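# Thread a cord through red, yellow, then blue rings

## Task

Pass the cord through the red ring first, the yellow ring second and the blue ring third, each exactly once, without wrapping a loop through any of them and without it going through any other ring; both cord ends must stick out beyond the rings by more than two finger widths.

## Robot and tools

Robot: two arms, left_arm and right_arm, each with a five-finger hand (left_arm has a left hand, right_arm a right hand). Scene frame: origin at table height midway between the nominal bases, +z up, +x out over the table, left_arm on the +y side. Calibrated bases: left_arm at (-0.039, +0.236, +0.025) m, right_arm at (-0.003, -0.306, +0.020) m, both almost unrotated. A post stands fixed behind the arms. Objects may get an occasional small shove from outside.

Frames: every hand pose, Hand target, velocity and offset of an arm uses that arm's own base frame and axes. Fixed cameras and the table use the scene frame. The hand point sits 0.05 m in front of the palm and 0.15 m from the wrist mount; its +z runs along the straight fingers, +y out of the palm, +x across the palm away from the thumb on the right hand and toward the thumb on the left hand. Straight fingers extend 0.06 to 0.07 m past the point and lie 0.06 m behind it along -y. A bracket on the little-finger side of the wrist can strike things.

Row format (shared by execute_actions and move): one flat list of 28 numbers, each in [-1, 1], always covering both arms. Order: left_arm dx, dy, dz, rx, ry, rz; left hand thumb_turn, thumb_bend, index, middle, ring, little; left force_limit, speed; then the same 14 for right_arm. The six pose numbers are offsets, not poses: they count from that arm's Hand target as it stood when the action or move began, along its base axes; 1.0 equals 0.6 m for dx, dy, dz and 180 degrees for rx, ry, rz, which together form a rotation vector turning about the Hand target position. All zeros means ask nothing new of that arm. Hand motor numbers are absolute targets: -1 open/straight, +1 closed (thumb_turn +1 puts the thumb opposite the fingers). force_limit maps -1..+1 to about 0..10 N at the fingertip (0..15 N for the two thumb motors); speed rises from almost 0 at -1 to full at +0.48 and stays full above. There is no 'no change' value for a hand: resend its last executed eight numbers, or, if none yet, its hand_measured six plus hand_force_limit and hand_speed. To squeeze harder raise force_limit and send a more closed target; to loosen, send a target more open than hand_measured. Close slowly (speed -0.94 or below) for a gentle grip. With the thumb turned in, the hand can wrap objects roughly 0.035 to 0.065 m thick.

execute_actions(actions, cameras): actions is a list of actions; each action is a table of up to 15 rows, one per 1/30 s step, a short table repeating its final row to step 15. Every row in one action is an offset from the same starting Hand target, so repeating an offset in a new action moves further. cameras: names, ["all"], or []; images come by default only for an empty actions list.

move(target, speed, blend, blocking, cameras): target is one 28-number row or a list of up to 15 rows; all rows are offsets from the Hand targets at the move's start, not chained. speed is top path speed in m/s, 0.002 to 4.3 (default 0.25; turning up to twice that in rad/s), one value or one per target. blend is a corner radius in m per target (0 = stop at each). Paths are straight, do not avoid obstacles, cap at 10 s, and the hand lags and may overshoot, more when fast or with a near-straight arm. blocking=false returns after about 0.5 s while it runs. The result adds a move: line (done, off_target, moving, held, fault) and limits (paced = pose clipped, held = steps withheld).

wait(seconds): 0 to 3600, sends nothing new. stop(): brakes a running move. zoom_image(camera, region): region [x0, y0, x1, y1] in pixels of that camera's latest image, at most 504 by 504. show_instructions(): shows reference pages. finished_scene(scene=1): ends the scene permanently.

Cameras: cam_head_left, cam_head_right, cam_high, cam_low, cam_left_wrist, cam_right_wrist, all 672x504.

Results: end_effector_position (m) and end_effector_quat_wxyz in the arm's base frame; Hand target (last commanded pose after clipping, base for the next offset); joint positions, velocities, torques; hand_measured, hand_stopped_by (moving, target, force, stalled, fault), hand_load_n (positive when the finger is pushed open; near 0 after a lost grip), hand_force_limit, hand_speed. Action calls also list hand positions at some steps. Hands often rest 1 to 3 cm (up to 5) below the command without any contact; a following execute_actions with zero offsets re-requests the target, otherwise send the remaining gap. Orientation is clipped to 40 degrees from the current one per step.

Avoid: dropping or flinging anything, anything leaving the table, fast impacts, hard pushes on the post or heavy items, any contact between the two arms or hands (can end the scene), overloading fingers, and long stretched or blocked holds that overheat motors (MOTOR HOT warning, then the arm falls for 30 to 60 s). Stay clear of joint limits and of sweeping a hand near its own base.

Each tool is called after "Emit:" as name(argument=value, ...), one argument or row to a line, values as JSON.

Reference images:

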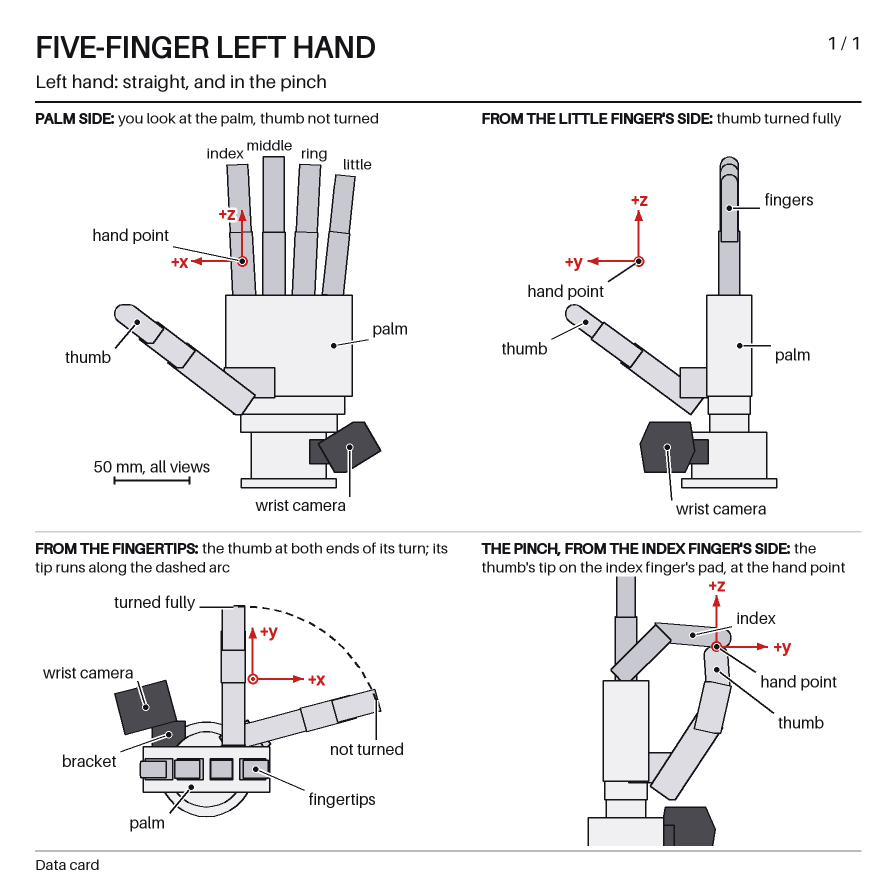

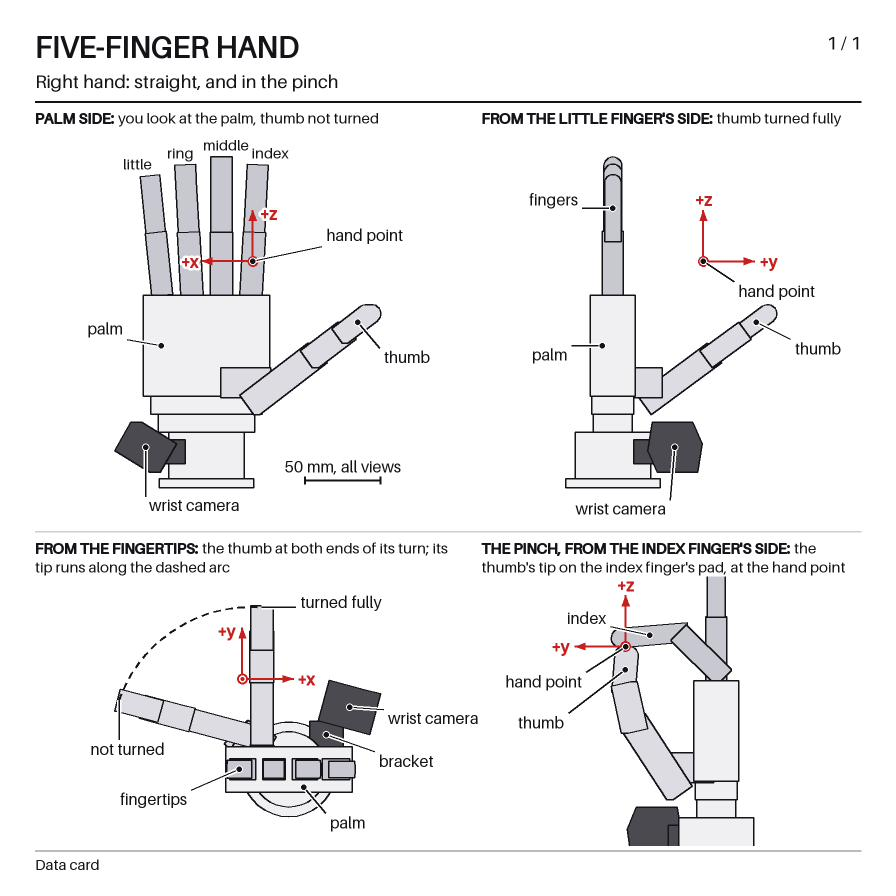

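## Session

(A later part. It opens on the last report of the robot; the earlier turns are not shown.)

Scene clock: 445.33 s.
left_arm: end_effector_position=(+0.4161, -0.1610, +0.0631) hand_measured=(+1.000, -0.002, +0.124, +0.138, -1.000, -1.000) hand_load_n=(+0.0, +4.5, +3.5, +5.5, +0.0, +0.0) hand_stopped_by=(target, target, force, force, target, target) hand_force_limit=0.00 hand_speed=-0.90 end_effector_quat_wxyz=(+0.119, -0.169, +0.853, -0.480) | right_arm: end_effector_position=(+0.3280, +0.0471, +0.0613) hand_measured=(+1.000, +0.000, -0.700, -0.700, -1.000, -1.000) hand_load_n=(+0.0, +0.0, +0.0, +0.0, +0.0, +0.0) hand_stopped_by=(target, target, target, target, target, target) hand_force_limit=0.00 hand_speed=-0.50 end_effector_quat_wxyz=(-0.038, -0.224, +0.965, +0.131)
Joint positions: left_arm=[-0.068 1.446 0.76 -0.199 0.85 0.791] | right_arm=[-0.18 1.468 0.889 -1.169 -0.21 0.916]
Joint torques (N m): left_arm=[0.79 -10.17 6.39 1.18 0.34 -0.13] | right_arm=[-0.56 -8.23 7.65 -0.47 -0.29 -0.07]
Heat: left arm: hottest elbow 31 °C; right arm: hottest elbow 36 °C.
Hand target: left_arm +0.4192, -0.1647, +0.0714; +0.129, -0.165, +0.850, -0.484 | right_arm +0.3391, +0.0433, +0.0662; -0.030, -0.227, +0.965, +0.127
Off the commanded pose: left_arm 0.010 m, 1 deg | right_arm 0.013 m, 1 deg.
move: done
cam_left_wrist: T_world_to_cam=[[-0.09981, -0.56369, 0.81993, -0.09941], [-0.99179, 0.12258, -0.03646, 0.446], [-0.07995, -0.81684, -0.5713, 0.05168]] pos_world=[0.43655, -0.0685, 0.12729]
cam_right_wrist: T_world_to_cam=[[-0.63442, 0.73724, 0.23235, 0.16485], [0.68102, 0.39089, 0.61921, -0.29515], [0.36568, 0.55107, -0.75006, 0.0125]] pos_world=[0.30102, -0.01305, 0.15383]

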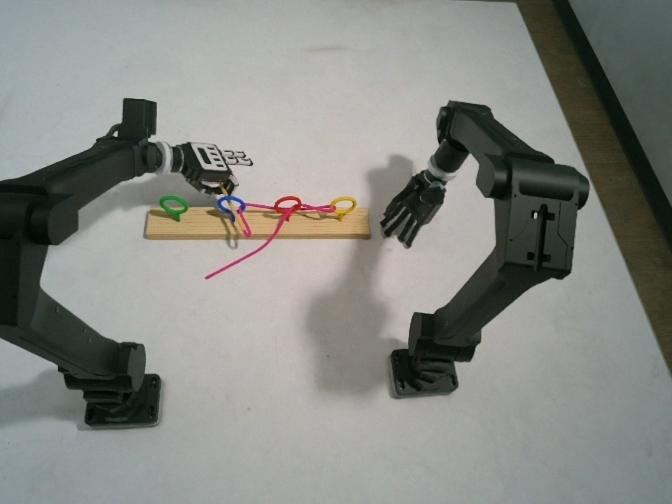

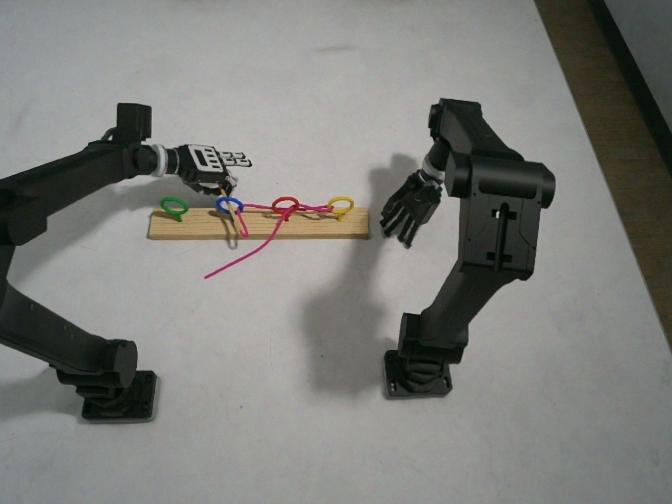

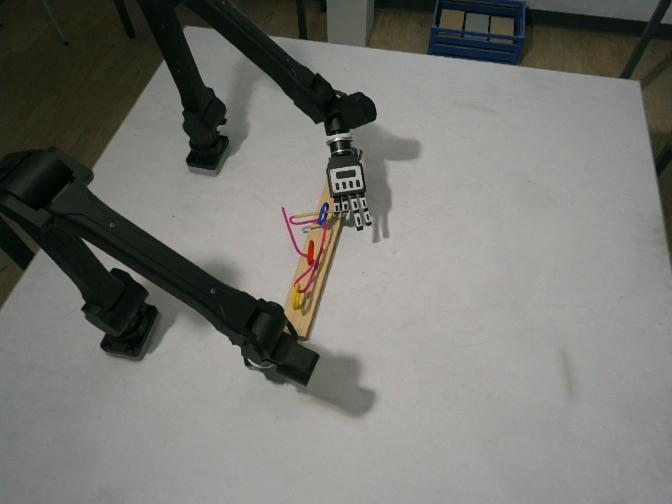

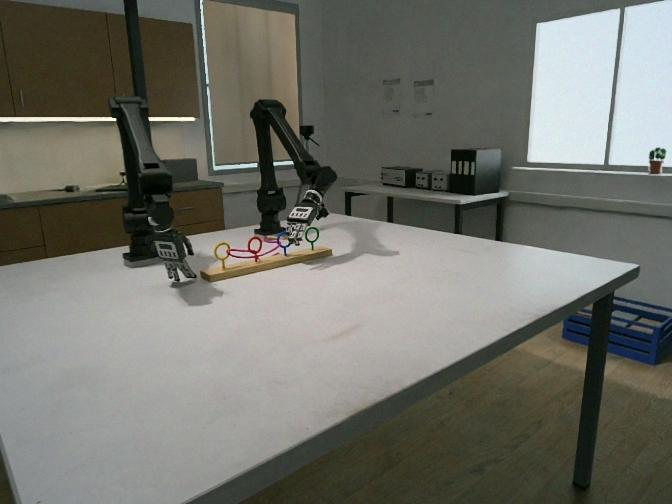

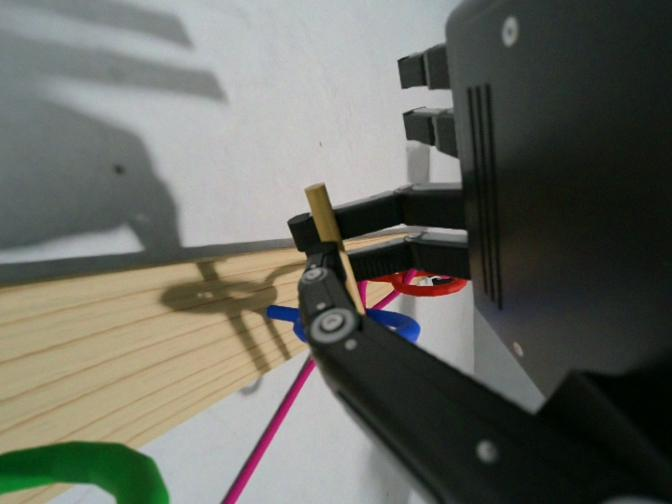

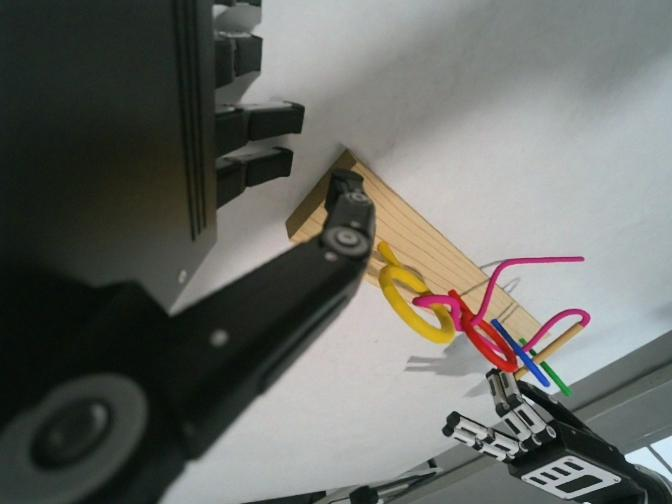

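Emit:
move(
  target=[
    [0,0,0,0,0,0,1,0,0.36,0.36,-1,-1,0.0,-0.9,-0.083,0,0.15,0,0,0,1,0,-0.7,-0.7,-1,-1,0.0,-0.5],
    [0,0,0,0,0,0,1,0,0.36,0.36,-1,-1,0.0,-0.9,-0.167,0.3,0.15,0,0,-0.01,1,0,-0.7,-0.7,-1,-1,0.0,-0.5],
    [0,0,0,0,0,0,1,0,0.36,0.36,-1,-1,0.0,-0.9,-0.16,0.45,0.08,0,0,-0.0222,1,0,-0.6,-0.6,-1,-1,0.0,-0.5],
  ],
  speed=0.12,
  blend=[0.03,0.03,0],
  cameras=["all"],
)

Scene clock: 463.77 s.
left_arm: end_effector_position=(+0.4161, -0.1609, +0.0631) hand_measured=(+1.000, -0.002, +0.124, +0.138, -1.000, -1.000) hand_load_n=(+0.0, +4.5, +3.5, +5.5, +0.0, +0.0) hand_stopped_by=(target, target, force, force, target, target) hand_force_limit=0.00 hand_speed=-0.90 end_effector_quat_wxyz=(+0.119, -0.170, +0.853, -0.480) | right_arm: end_effector_position=(+0.2396, +0.3099, +0.1131) hand_measured=(+1.000, +0.000, -0.600, -0.600, -1.000, -1.000) hand_load_n=(+0.0, +0.0, +0.5, +0.0, +0.0, +0.0) hand_stopped_by=(target, target, target, target, target, target) hand_force_limit=0.00 hand_speed=-0.50 end_effector_quat_wxyz=(-0.031, -0.195, +0.972, +0.127)
Joint positions: left_arm=[-0.068 1.446 0.76 -0.199 0.849 0.79] | right_arm=[0.664 1.254 0.844 -1.1 -0.255 1.848]
Joint torques (N m): left_arm=[0.73 -10.17 6.39 1.18 0.33 -0.13] | right_arm=[0.03 -6.71 6.95 0.55 -0.27 0.07]
Heat: left arm: hottest shoulder 30 °C; right arm: hottest elbow 36 °C.
Hand target: left_arm +0.4192, -0.1646, +0.0713; +0.129, -0.165, +0.850, -0.484 | right_arm +0.2431, +0.3134, +0.1143; -0.025, -0.193, +0.972, +0.128
Off the commanded pose: left_arm 0.010 m, 1 deg | right_arm 0.005 m, 1 deg.
move: done
cam_left_wrist: T_world_to_cam=[[-0.099, -0.5638, 0.81995, -0.09977], [-0.99189, 0.12196, -0.0359, 0.44593], [-0.07976, -0.81686, -0.5713, 0.05159]] pos_world=[0.43654, -0.0685, 0.12729]
cam_right_wrist: T_world_to_cam=[[-0.58996, 0.77688, 0.21999, -0.1186], [0.69829, 0.35412, 0.62208, -0.36287], [0.40538, 0.52062, -0.75141, -0.06106]] pos_world=[0.20817, 0.25243, 0.20594]

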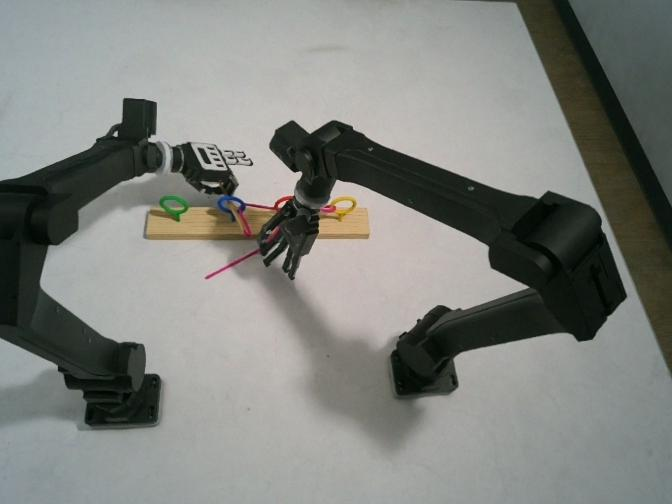

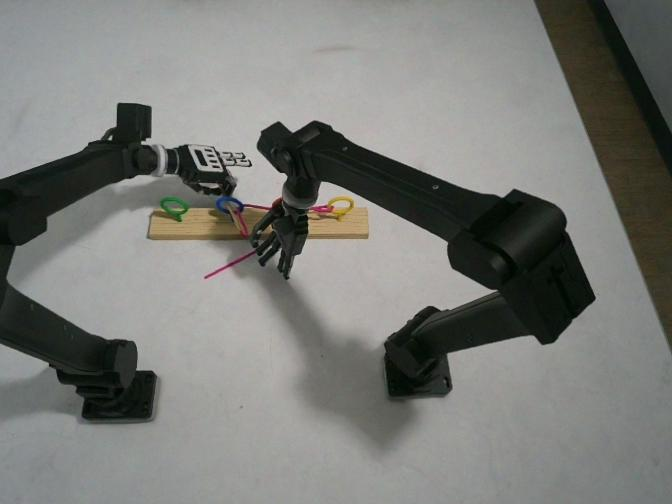

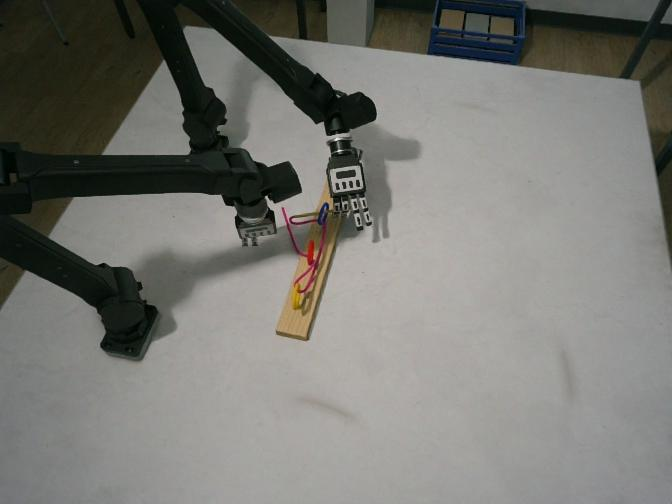

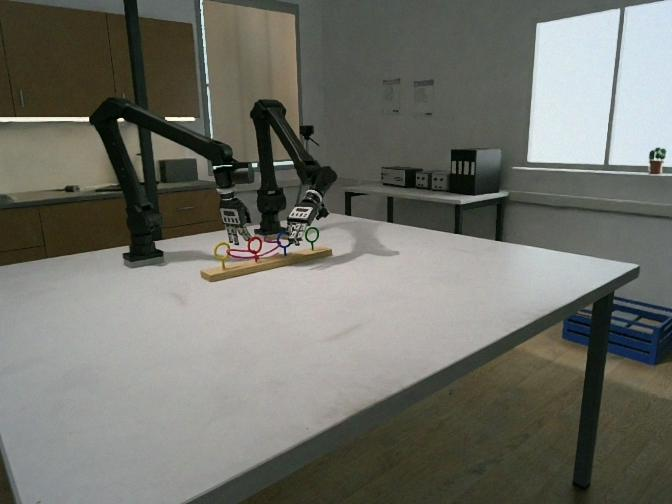

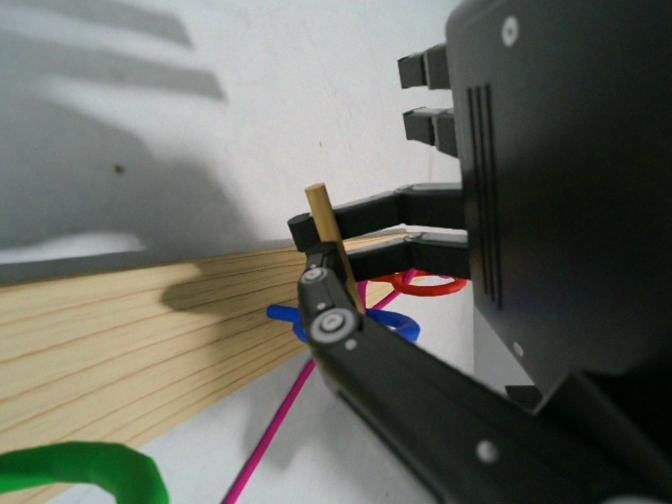

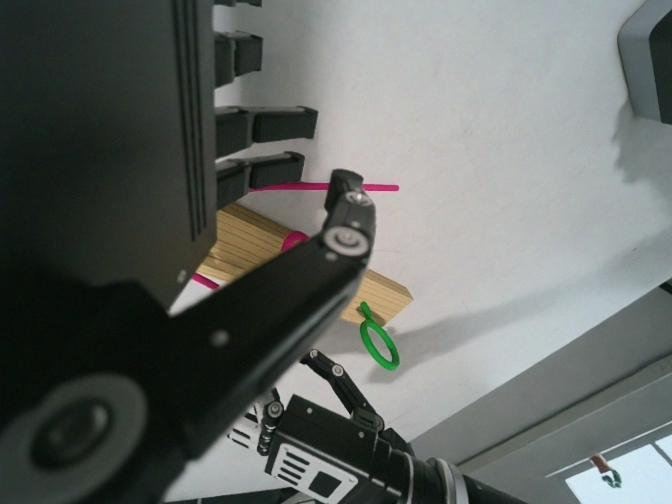

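Emit:
zoom_image(
  camera="cam_right_wrist",
  region=[180, 130, 440, 360],
)

Emit:
zoom_image(
  camera="cam_head_left",
  region=[160, 140, 340, 300],
)

Emit:
zoom_image(
  camera="cam_low",
  region=[200, 170, 350, 290],
)

Emit:
zoom_image(
  camera="cam_high",
  region=[220, 150, 380, 310],
)

Scaled by 1.938 from the camera's image (finer frame: 960x720).

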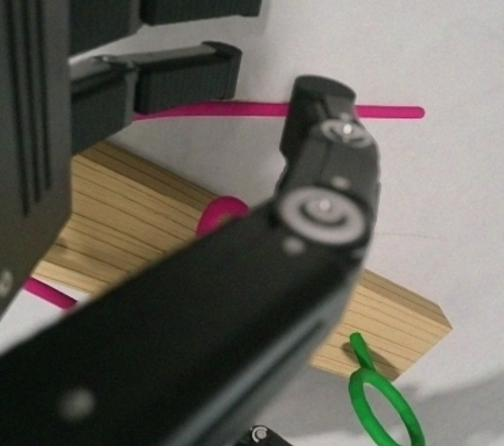

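Scaled by 2.800 from the camera's image (finer frame: 960x720).

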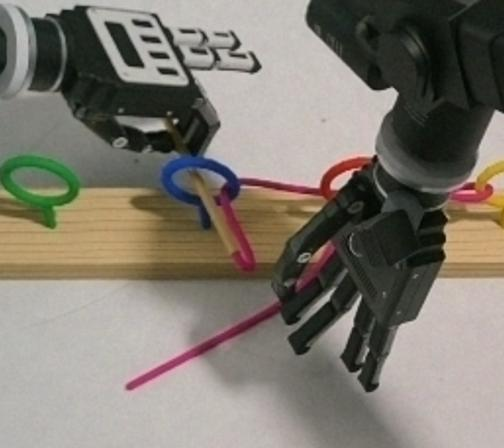

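Scaled by 3.360 from the camera's image (finer frame: 960x720).

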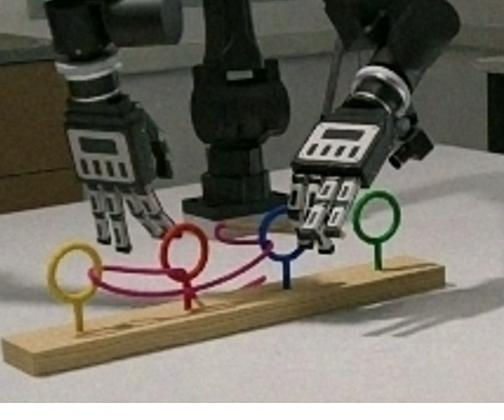

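Scaled by 3.150 from the camera's image (finer frame: 960x720).

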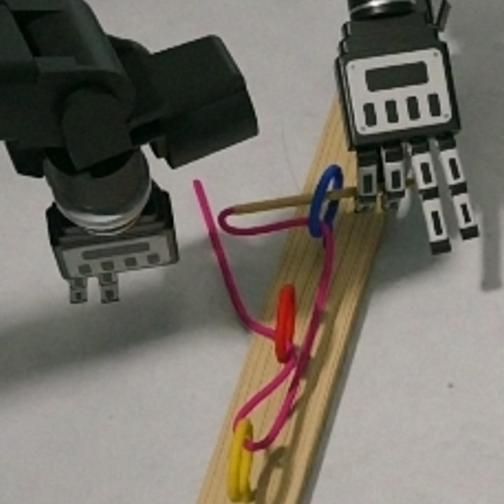

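Emit:
move(
  target=[
    [0,0,0,0,0,0,1,0,0.36,0.36,-1,-1,0.0,-0.9,0.009,0.013,-0.068,0,0,0,1,0,-0.5,-0.5,-1,-1,-0.4,-0.5],
  ],
  speed=0.07,
  cameras=["cam_head_left","cam_low","cam_right_wrist","cam_high"],
)

Emit:
zoom_image(
  camera="cam_right_wrist",
  region=[180, 130, 440, 360],
)

Emit:
zoom_image(
  camera="cam_head_left",
  region=[160, 140, 340, 300],
)

Emit:
zoom_image(
  camera="cam_low",
  region=[200, 170, 350, 290],
)

Emit:
zoom_image(
  camera="cam_high",
  region=[220, 150, 380, 310],
)

Scene clock: 473.73 s.
left_arm: end_effector_position=(+0.4161, -0.1609, +0.0631) hand_measured=(+1.000, -0.002, +0.124, +0.138, -1.000, -1.000) hand_load_n=(+0.0, +4.5, +3.5, +5.5, +0.0, +0.0) hand_stopped_by=(target, target, force, force, target, target) hand_force_limit=0.00 hand_speed=-0.90 end_effector_quat_wxyz=(+0.119, -0.170, +0.853, -0.480) | right_arm: end_effector_position=(+0.2503, +0.3194, +0.0774) hand_measured=(+1.000, +0.000, -0.500, -0.500, -1.000, -1.000) hand_load_n=(+0.0, +0.0, +0.5, +0.0, +0.0, +0.0) hand_stopped_by=(target, target, target, target, target, target) hand_force_limit=-0.40 hand_speed=-0.50 end_effector_quat_wxyz=(-0.025, -0.193, +0.972, +0.130)
Joint positions: left_arm=[-0.068 1.446 0.76 -0.199 0.849 0.79] | right_arm=[0.668 1.334 0.808 -0.97 -0.254 1.856]
Joint torques (N m): left_arm=[0.79 -10.17 6.41 1.17 0.34 -0.14] | right_arm=[-0.21 -6.77 5.72 0.46 -0.25 0.05]
Heat: left arm: hottest shoulder 30 °C; right arm: hottest elbow 36 °C.
Hand target: left_arm +0.4192, -0.1646, +0.0713; +0.129, -0.165, +0.850, -0.484 | right_arm +0.2485, +0.3211, +0.0735; -0.025, -0.193, +0.972, +0.128
Off the commanded pose: left_arm 0.010 m, 1 deg | right_arm 0.005 m, 0 deg.
move: done
cam_right_wrist: T_world_to_cam=[[-0.58877, 0.7778, 0.21994, -0.11242], [0.69358, 0.34641, 0.63162, -0.3487], [0.41509, 0.52443, -0.74342, -0.10143]] pos_world=[0.21777, 0.26143, 0.16957]
Images, in order (width x height): cam_head_left 672x504, cam_high 672x504, cam_low 672x504, cam_right_wrist 672x504.

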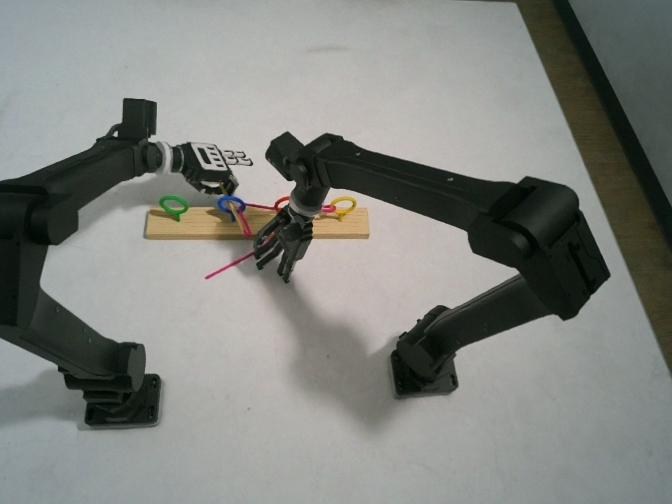

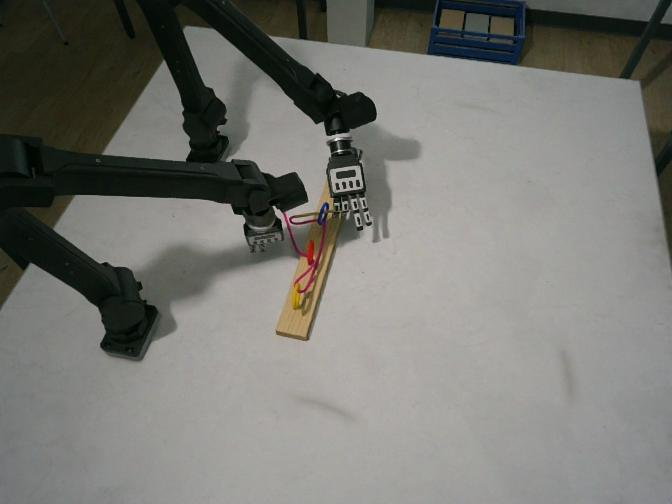

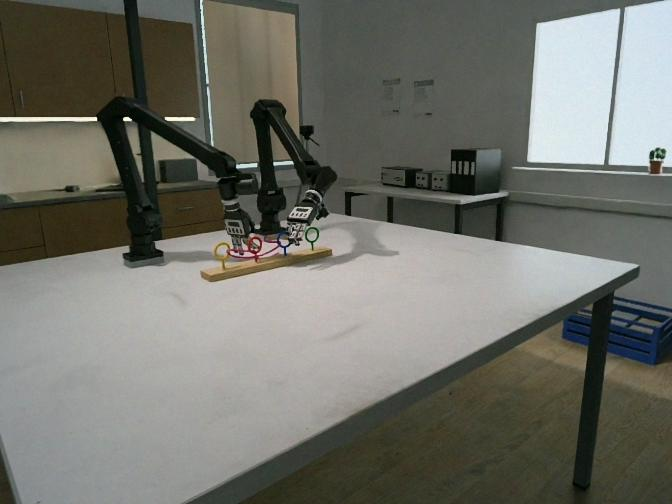

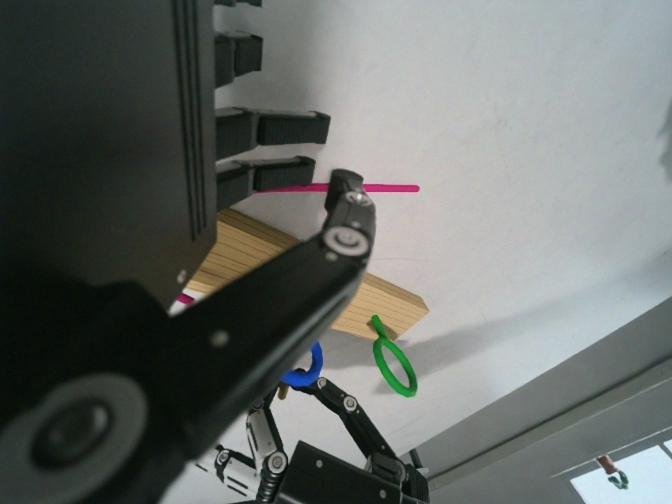

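Scaled by 1.938 from the camera's image (finer frame: 960x720).

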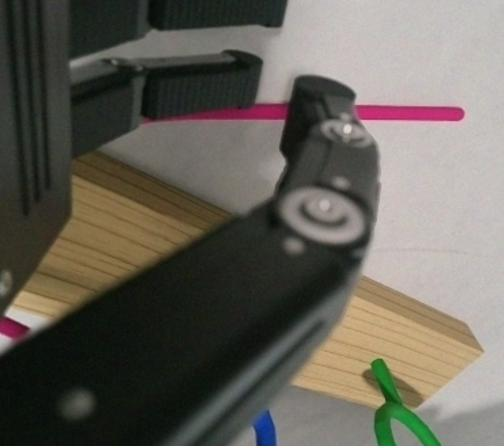

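Scaled by 2.800 from the camera's image (finer frame: 960x720).

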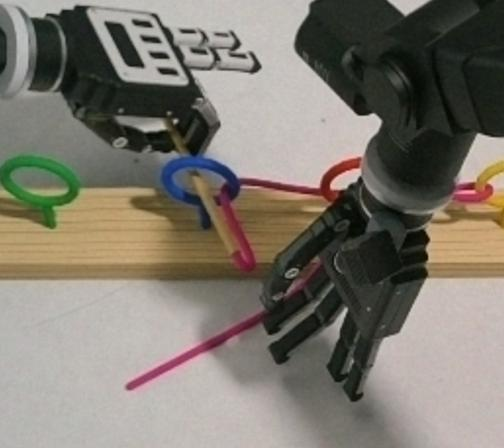

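Scaled by 3.360 from the camera's image (finer frame: 960x720).

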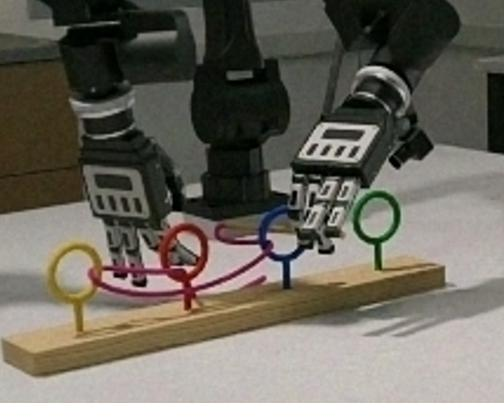

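Scaled by 3.150 from the camera's image (finer frame: 960x720).

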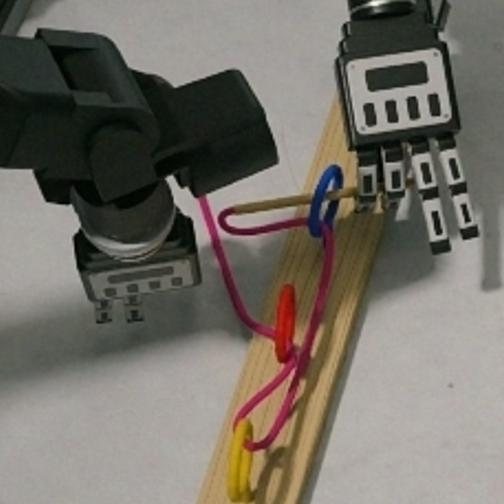

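Emit:
move(
  target=[
    [0,0,0,0,0,0,1,0,0.36,0.36,-1,-1,0.0,-0.9,0.115,0.048,0.005,0,0,0,1,0,-0.5,-0.5,-1,-1,-0.4,-0.5],
  ],
  speed=0.06,
  cameras=["cam_head_left","cam_low","cam_right_wrist","cam_high"],
)

Emit:
zoom_image(
  camera="cam_right_wrist",
  region=[220, 60, 480, 320],
)

Emit:
zoom_image(
  camera="cam_head_left",
  region=[160, 140, 340, 300],
)

Emit:
zoom_image(
  camera="cam_low",
  region=[200, 170, 350, 290],
)

Emit:
zoom_image(
  camera="cam_high",
  region=[220, 150, 380, 310],
)

Scene clock: 479.23 s.
left_arm: end_effector_position=(+0.4189, -0.1598, +0.0630) hand_measured=(+1.000, -0.002, +0.124, +0.138, -1.000, -1.000) hand_load_n=(+0.0, +4.5, +3.5, +5.5, +0.0, +0.0) hand_stopped_by=(target, target, force, force, target, target) hand_force_limit=0.00 hand_speed=-0.90 end_effector_quat_wxyz=(+0.125, -0.170, +0.853, -0.477) | right_arm: end_effector_position=(+0.2934, +0.3393, +0.0606) hand_measured=(+1.000, +0.000, -0.500, -0.500, -1.000, -1.000) hand_load_n=(-2.0, +0.0, +0.0, +0.0, +0.0, +0.0) hand_stopped_by=(target, target, target, target, target, target) hand_force_limit=-0.40 hand_speed=-0.50 end_effector_quat_wxyz=(-0.047, -0.198, +0.972, +0.118)
Joint positions: left_arm=[-0.068 1.446 0.76 -0.19 0.84 0.79] | right_arm=[0.638 1.51 0.947 -0.992 -0.254 1.809]
Joint torques (N m): left_arm=[0.79 -10.17 6.42 0.83 0.66 -0.13] | right_arm=[-0.97 -9.23 9.87 0.12 -0.42 -0.02]
Heat: left arm: hottest shoulder 30 °C; right arm: hottest elbow 35 °C.
Hand target: left_arm +0.4192, -0.1647, +0.0713; +0.129, -0.165, +0.850, -0.484 | right_arm +0.3175, +0.3498, +0.0764; -0.025, -0.193, +0.972, +0.128
Off the commanded pose: left_arm 0.010 m, 1 deg | right_arm 0.031 m, 3 deg.
move: off_target (right_arm)
cam_right_wrist: T_world_to_cam=[[-0.5926, 0.77548, 0.21785, -0.09672], [0.7106, 0.37594, 0.59474, -0.38758], [0.37931, 0.50725, -0.77384, -0.12406]] pos_world=[0.26515, 0.28364, 0.15558]
Images, in order (width x height): cam_head_left 672x504, cam_high 672x504, cam_low 672x504, cam_right_wrist 672x504.

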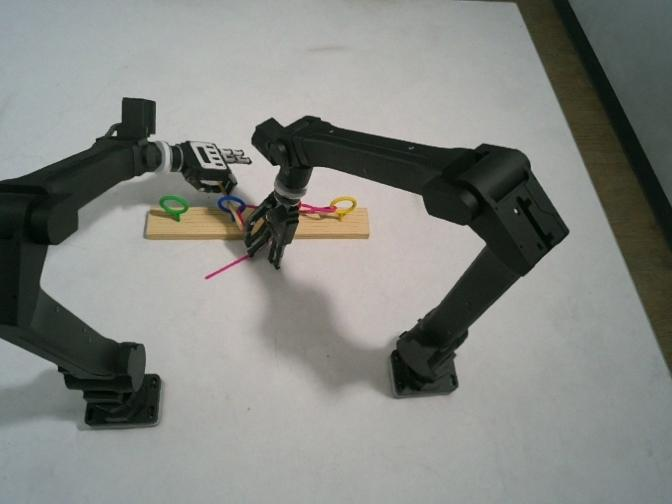

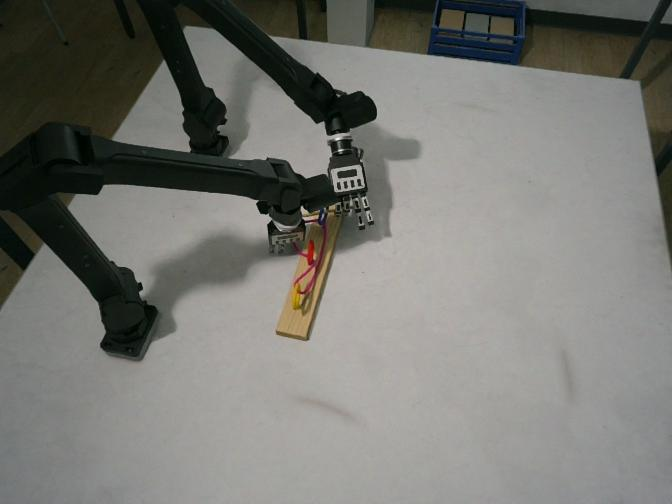

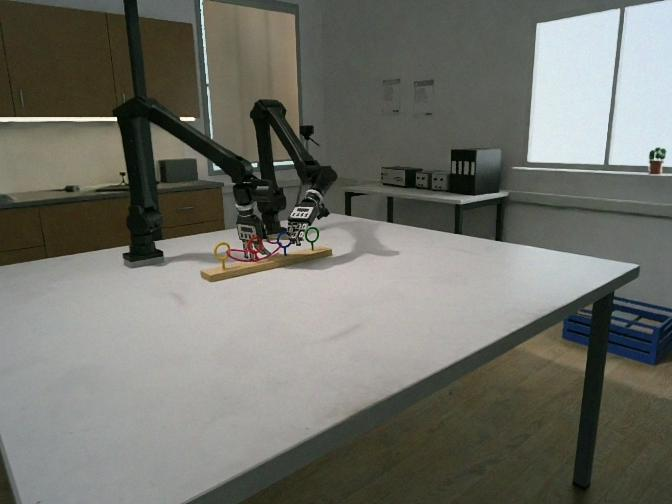

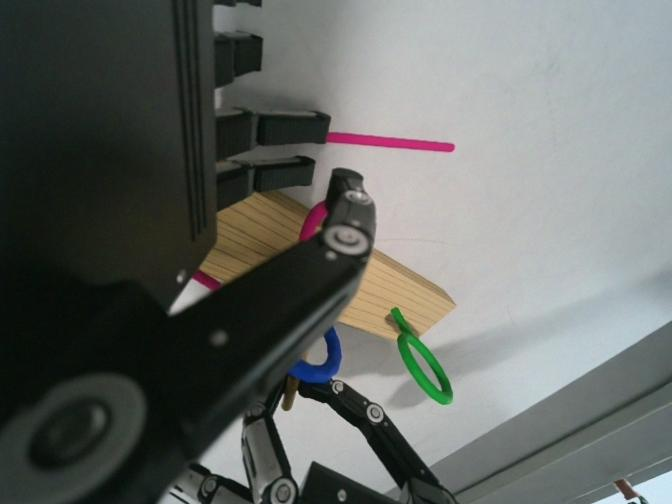

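Scaled by 1.938 from the camera's image (finer frame: 960x720).

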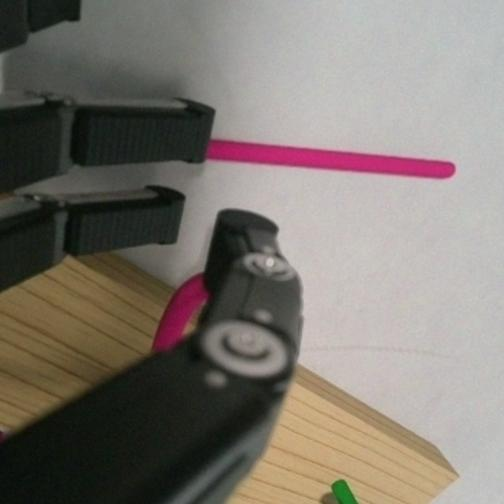

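Scaled by 2.800 from the camera's image (finer frame: 960x720).

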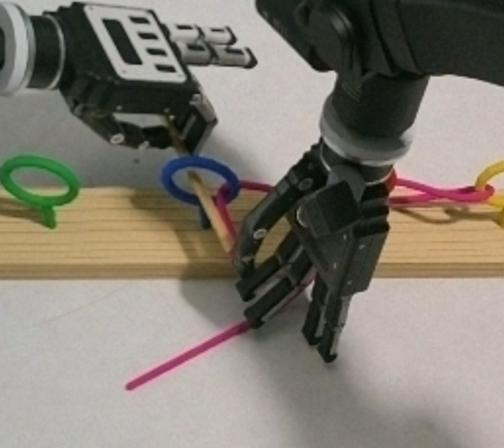

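Scaled by 3.360 from the camera's image (finer frame: 960x720).

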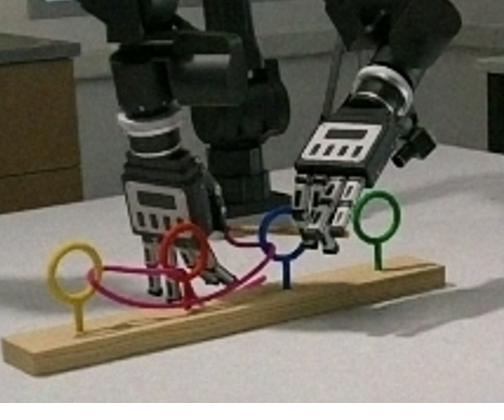

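Scaled by 3.150 from the camera's image (finer frame: 960x720).

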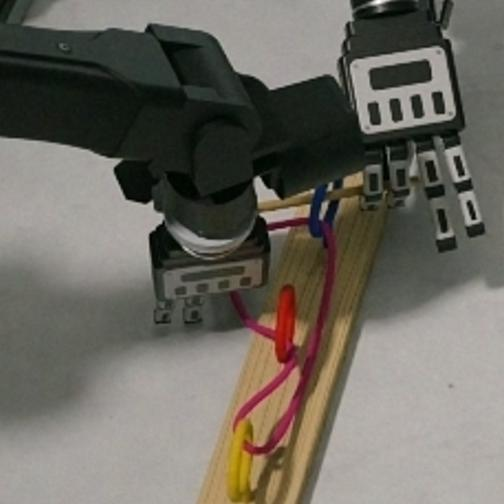

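Emit:
execute_actions(
  actions=[],
)

Scene clock: 487.33 s.
left_arm: end_effector_position=(+0.4189, -0.1598, +0.0630) hand_measured=(+1.000, -0.002, +0.124, +0.138, -1.000, -1.000) hand_load_n=(+0.0, +4.5, +3.5, +5.5, +0.0, +0.0) hand_stopped_by=(target, target, force, force, target, target) hand_force_limit=0.00 hand_speed=-0.90 end_effector_quat_wxyz=(+0.125, -0.170, +0.853, -0.477) | right_arm: end_effector_position=(+0.2934, +0.3393, +0.0606) hand_measured=(+1.000, +0.000, -0.500, -0.500, -1.000, -1.000) hand_load_n=(-2.0, +0.0, +0.0, +0.0, +0.0, +0.0) hand_stopped_by=(target, target, target, target, target, target) hand_force_limit=-0.40 hand_speed=-0.50 end_effector_quat_wxyz=(-0.047, -0.198, +0.972, +0.118)
Joint positions: left_arm=[-0.068 1.446 0.76 -0.19 0.84 0.79] | right_arm=[0.638 1.51 0.947 -0.992 -0.254 1.809]
Joint velocities: within noise
Joint torques (N m): left_arm=[0.73 -10.17 6.43 0.84 0.66 -0.13] | right_arm=[-1.32 -8.76 9.78 0.09 -0.41 0.01]
Heat: left arm: hottest shoulder 30 °C; right arm: hottest elbow 35 °C.
Hand target: left_arm +0.4192, -0.1647, +0.0713; +0.129, -0.165, +0.850, -0.484 | right_arm +0.3175, +0.3498, +0.0764; -0.025, -0.193, +0.972, +0.128
Off the commanded pose: left_arm 0.010 m, 1 deg | right_arm 0.031 m, 3 deg.
camera_calibration:
cam_left_wrist: T_world_to_cam=[[-0.10358, -0.56966, 0.81532, -0.09739], [-0.99219, 0.11643, -0.04471, 0.44833], [-0.06946, -0.81359, -0.57727, 0.04927]] pos_world=[0.43816, -0.06759, 0.12789]
cam_right_wrist: T_world_to_cam=[[-0.59289, 0.77525, 0.21788, -0.09665], [0.71041, 0.37612, 0.59485, -0.38753], [0.37921, 0.50746, -0.77375, -0.12407]] pos_world=[0.26505, 0.28365, 0.15558]

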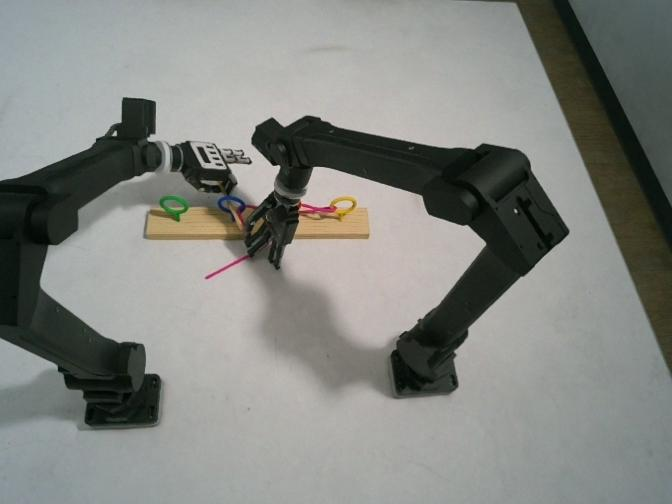

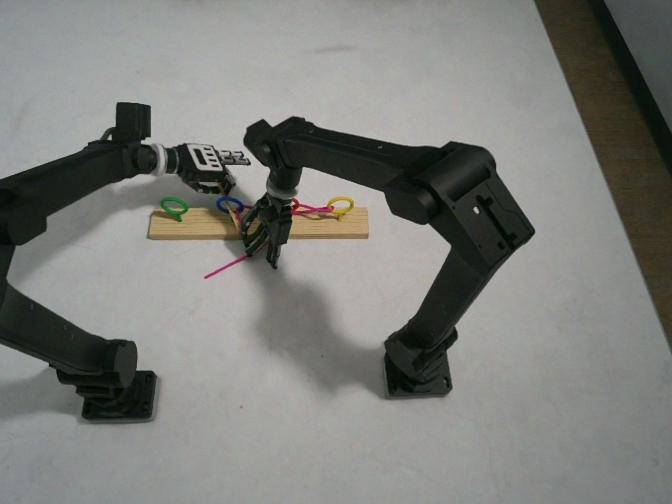

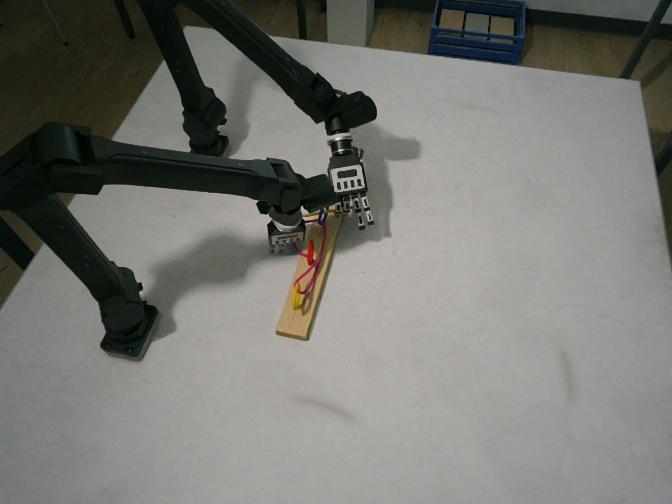

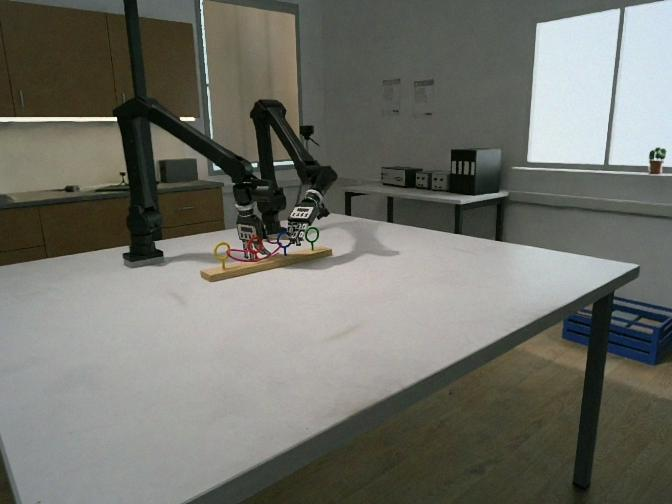

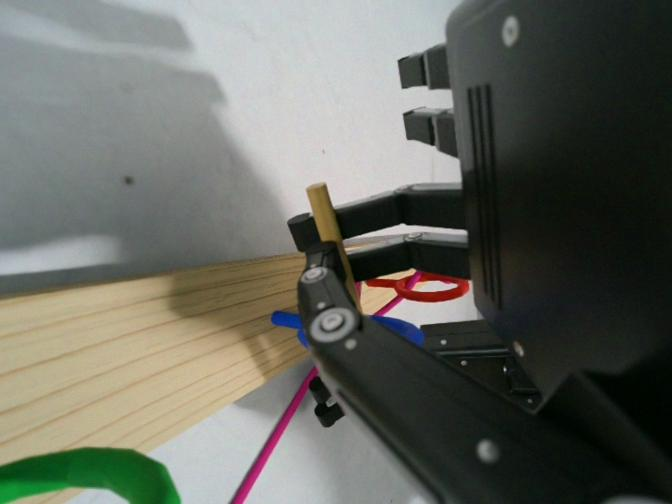

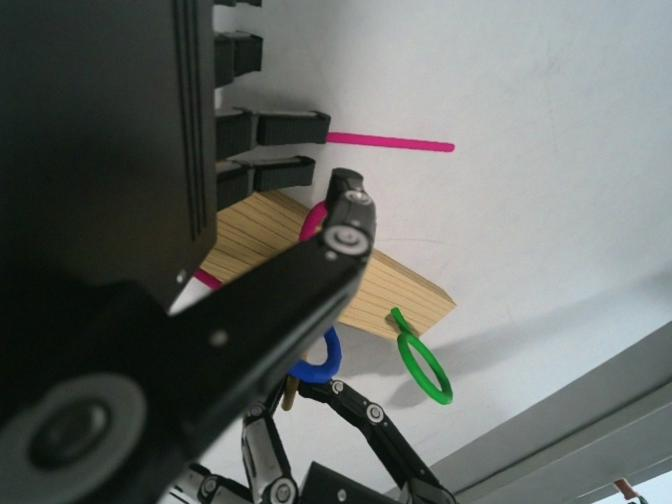

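Emit:
zoom_image(
  camera="cam_high",
  region=[240, 120, 400, 260],
)

Emit:
zoom_image(
  camera="cam_low",
  region=[200, 130, 360, 290],
)

Emit:
zoom_image(
  camera="cam_head_left",
  region=[150, 90, 350, 290],
)

Emit:
zoom_image(
  camera="cam_right_wrist",
  region=[220, 60, 480, 320],
)

Scaled by 3.150 from the camera's image (finer frame: 960x720).

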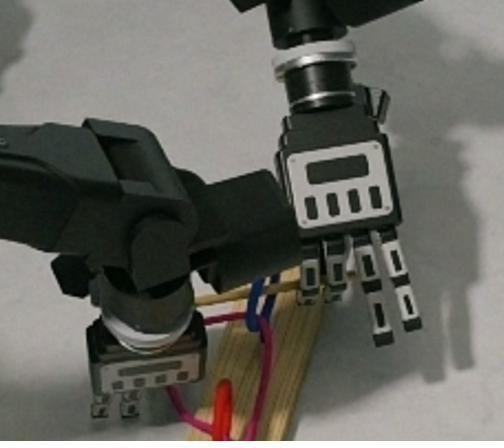

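Scaled by 3.150 from the camera's image (finer frame: 960x720).

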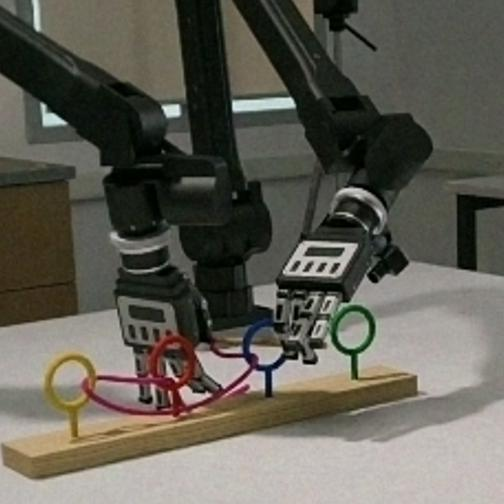

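Scaled by 2.520 from the camera's image (finer frame: 960x720).

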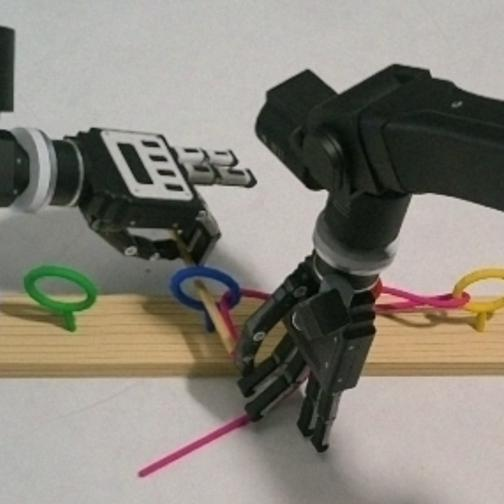

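Scaled by 1.938 from the camera's image (finer frame: 960x720).

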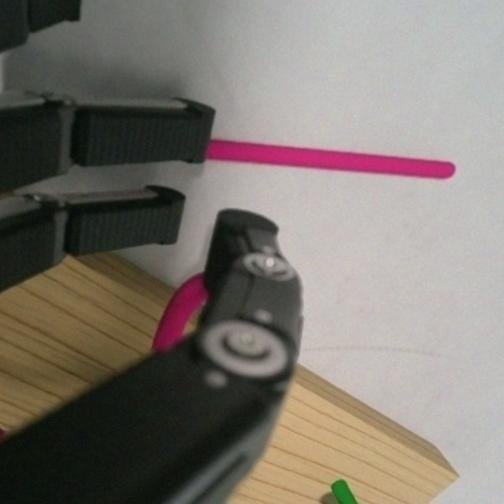

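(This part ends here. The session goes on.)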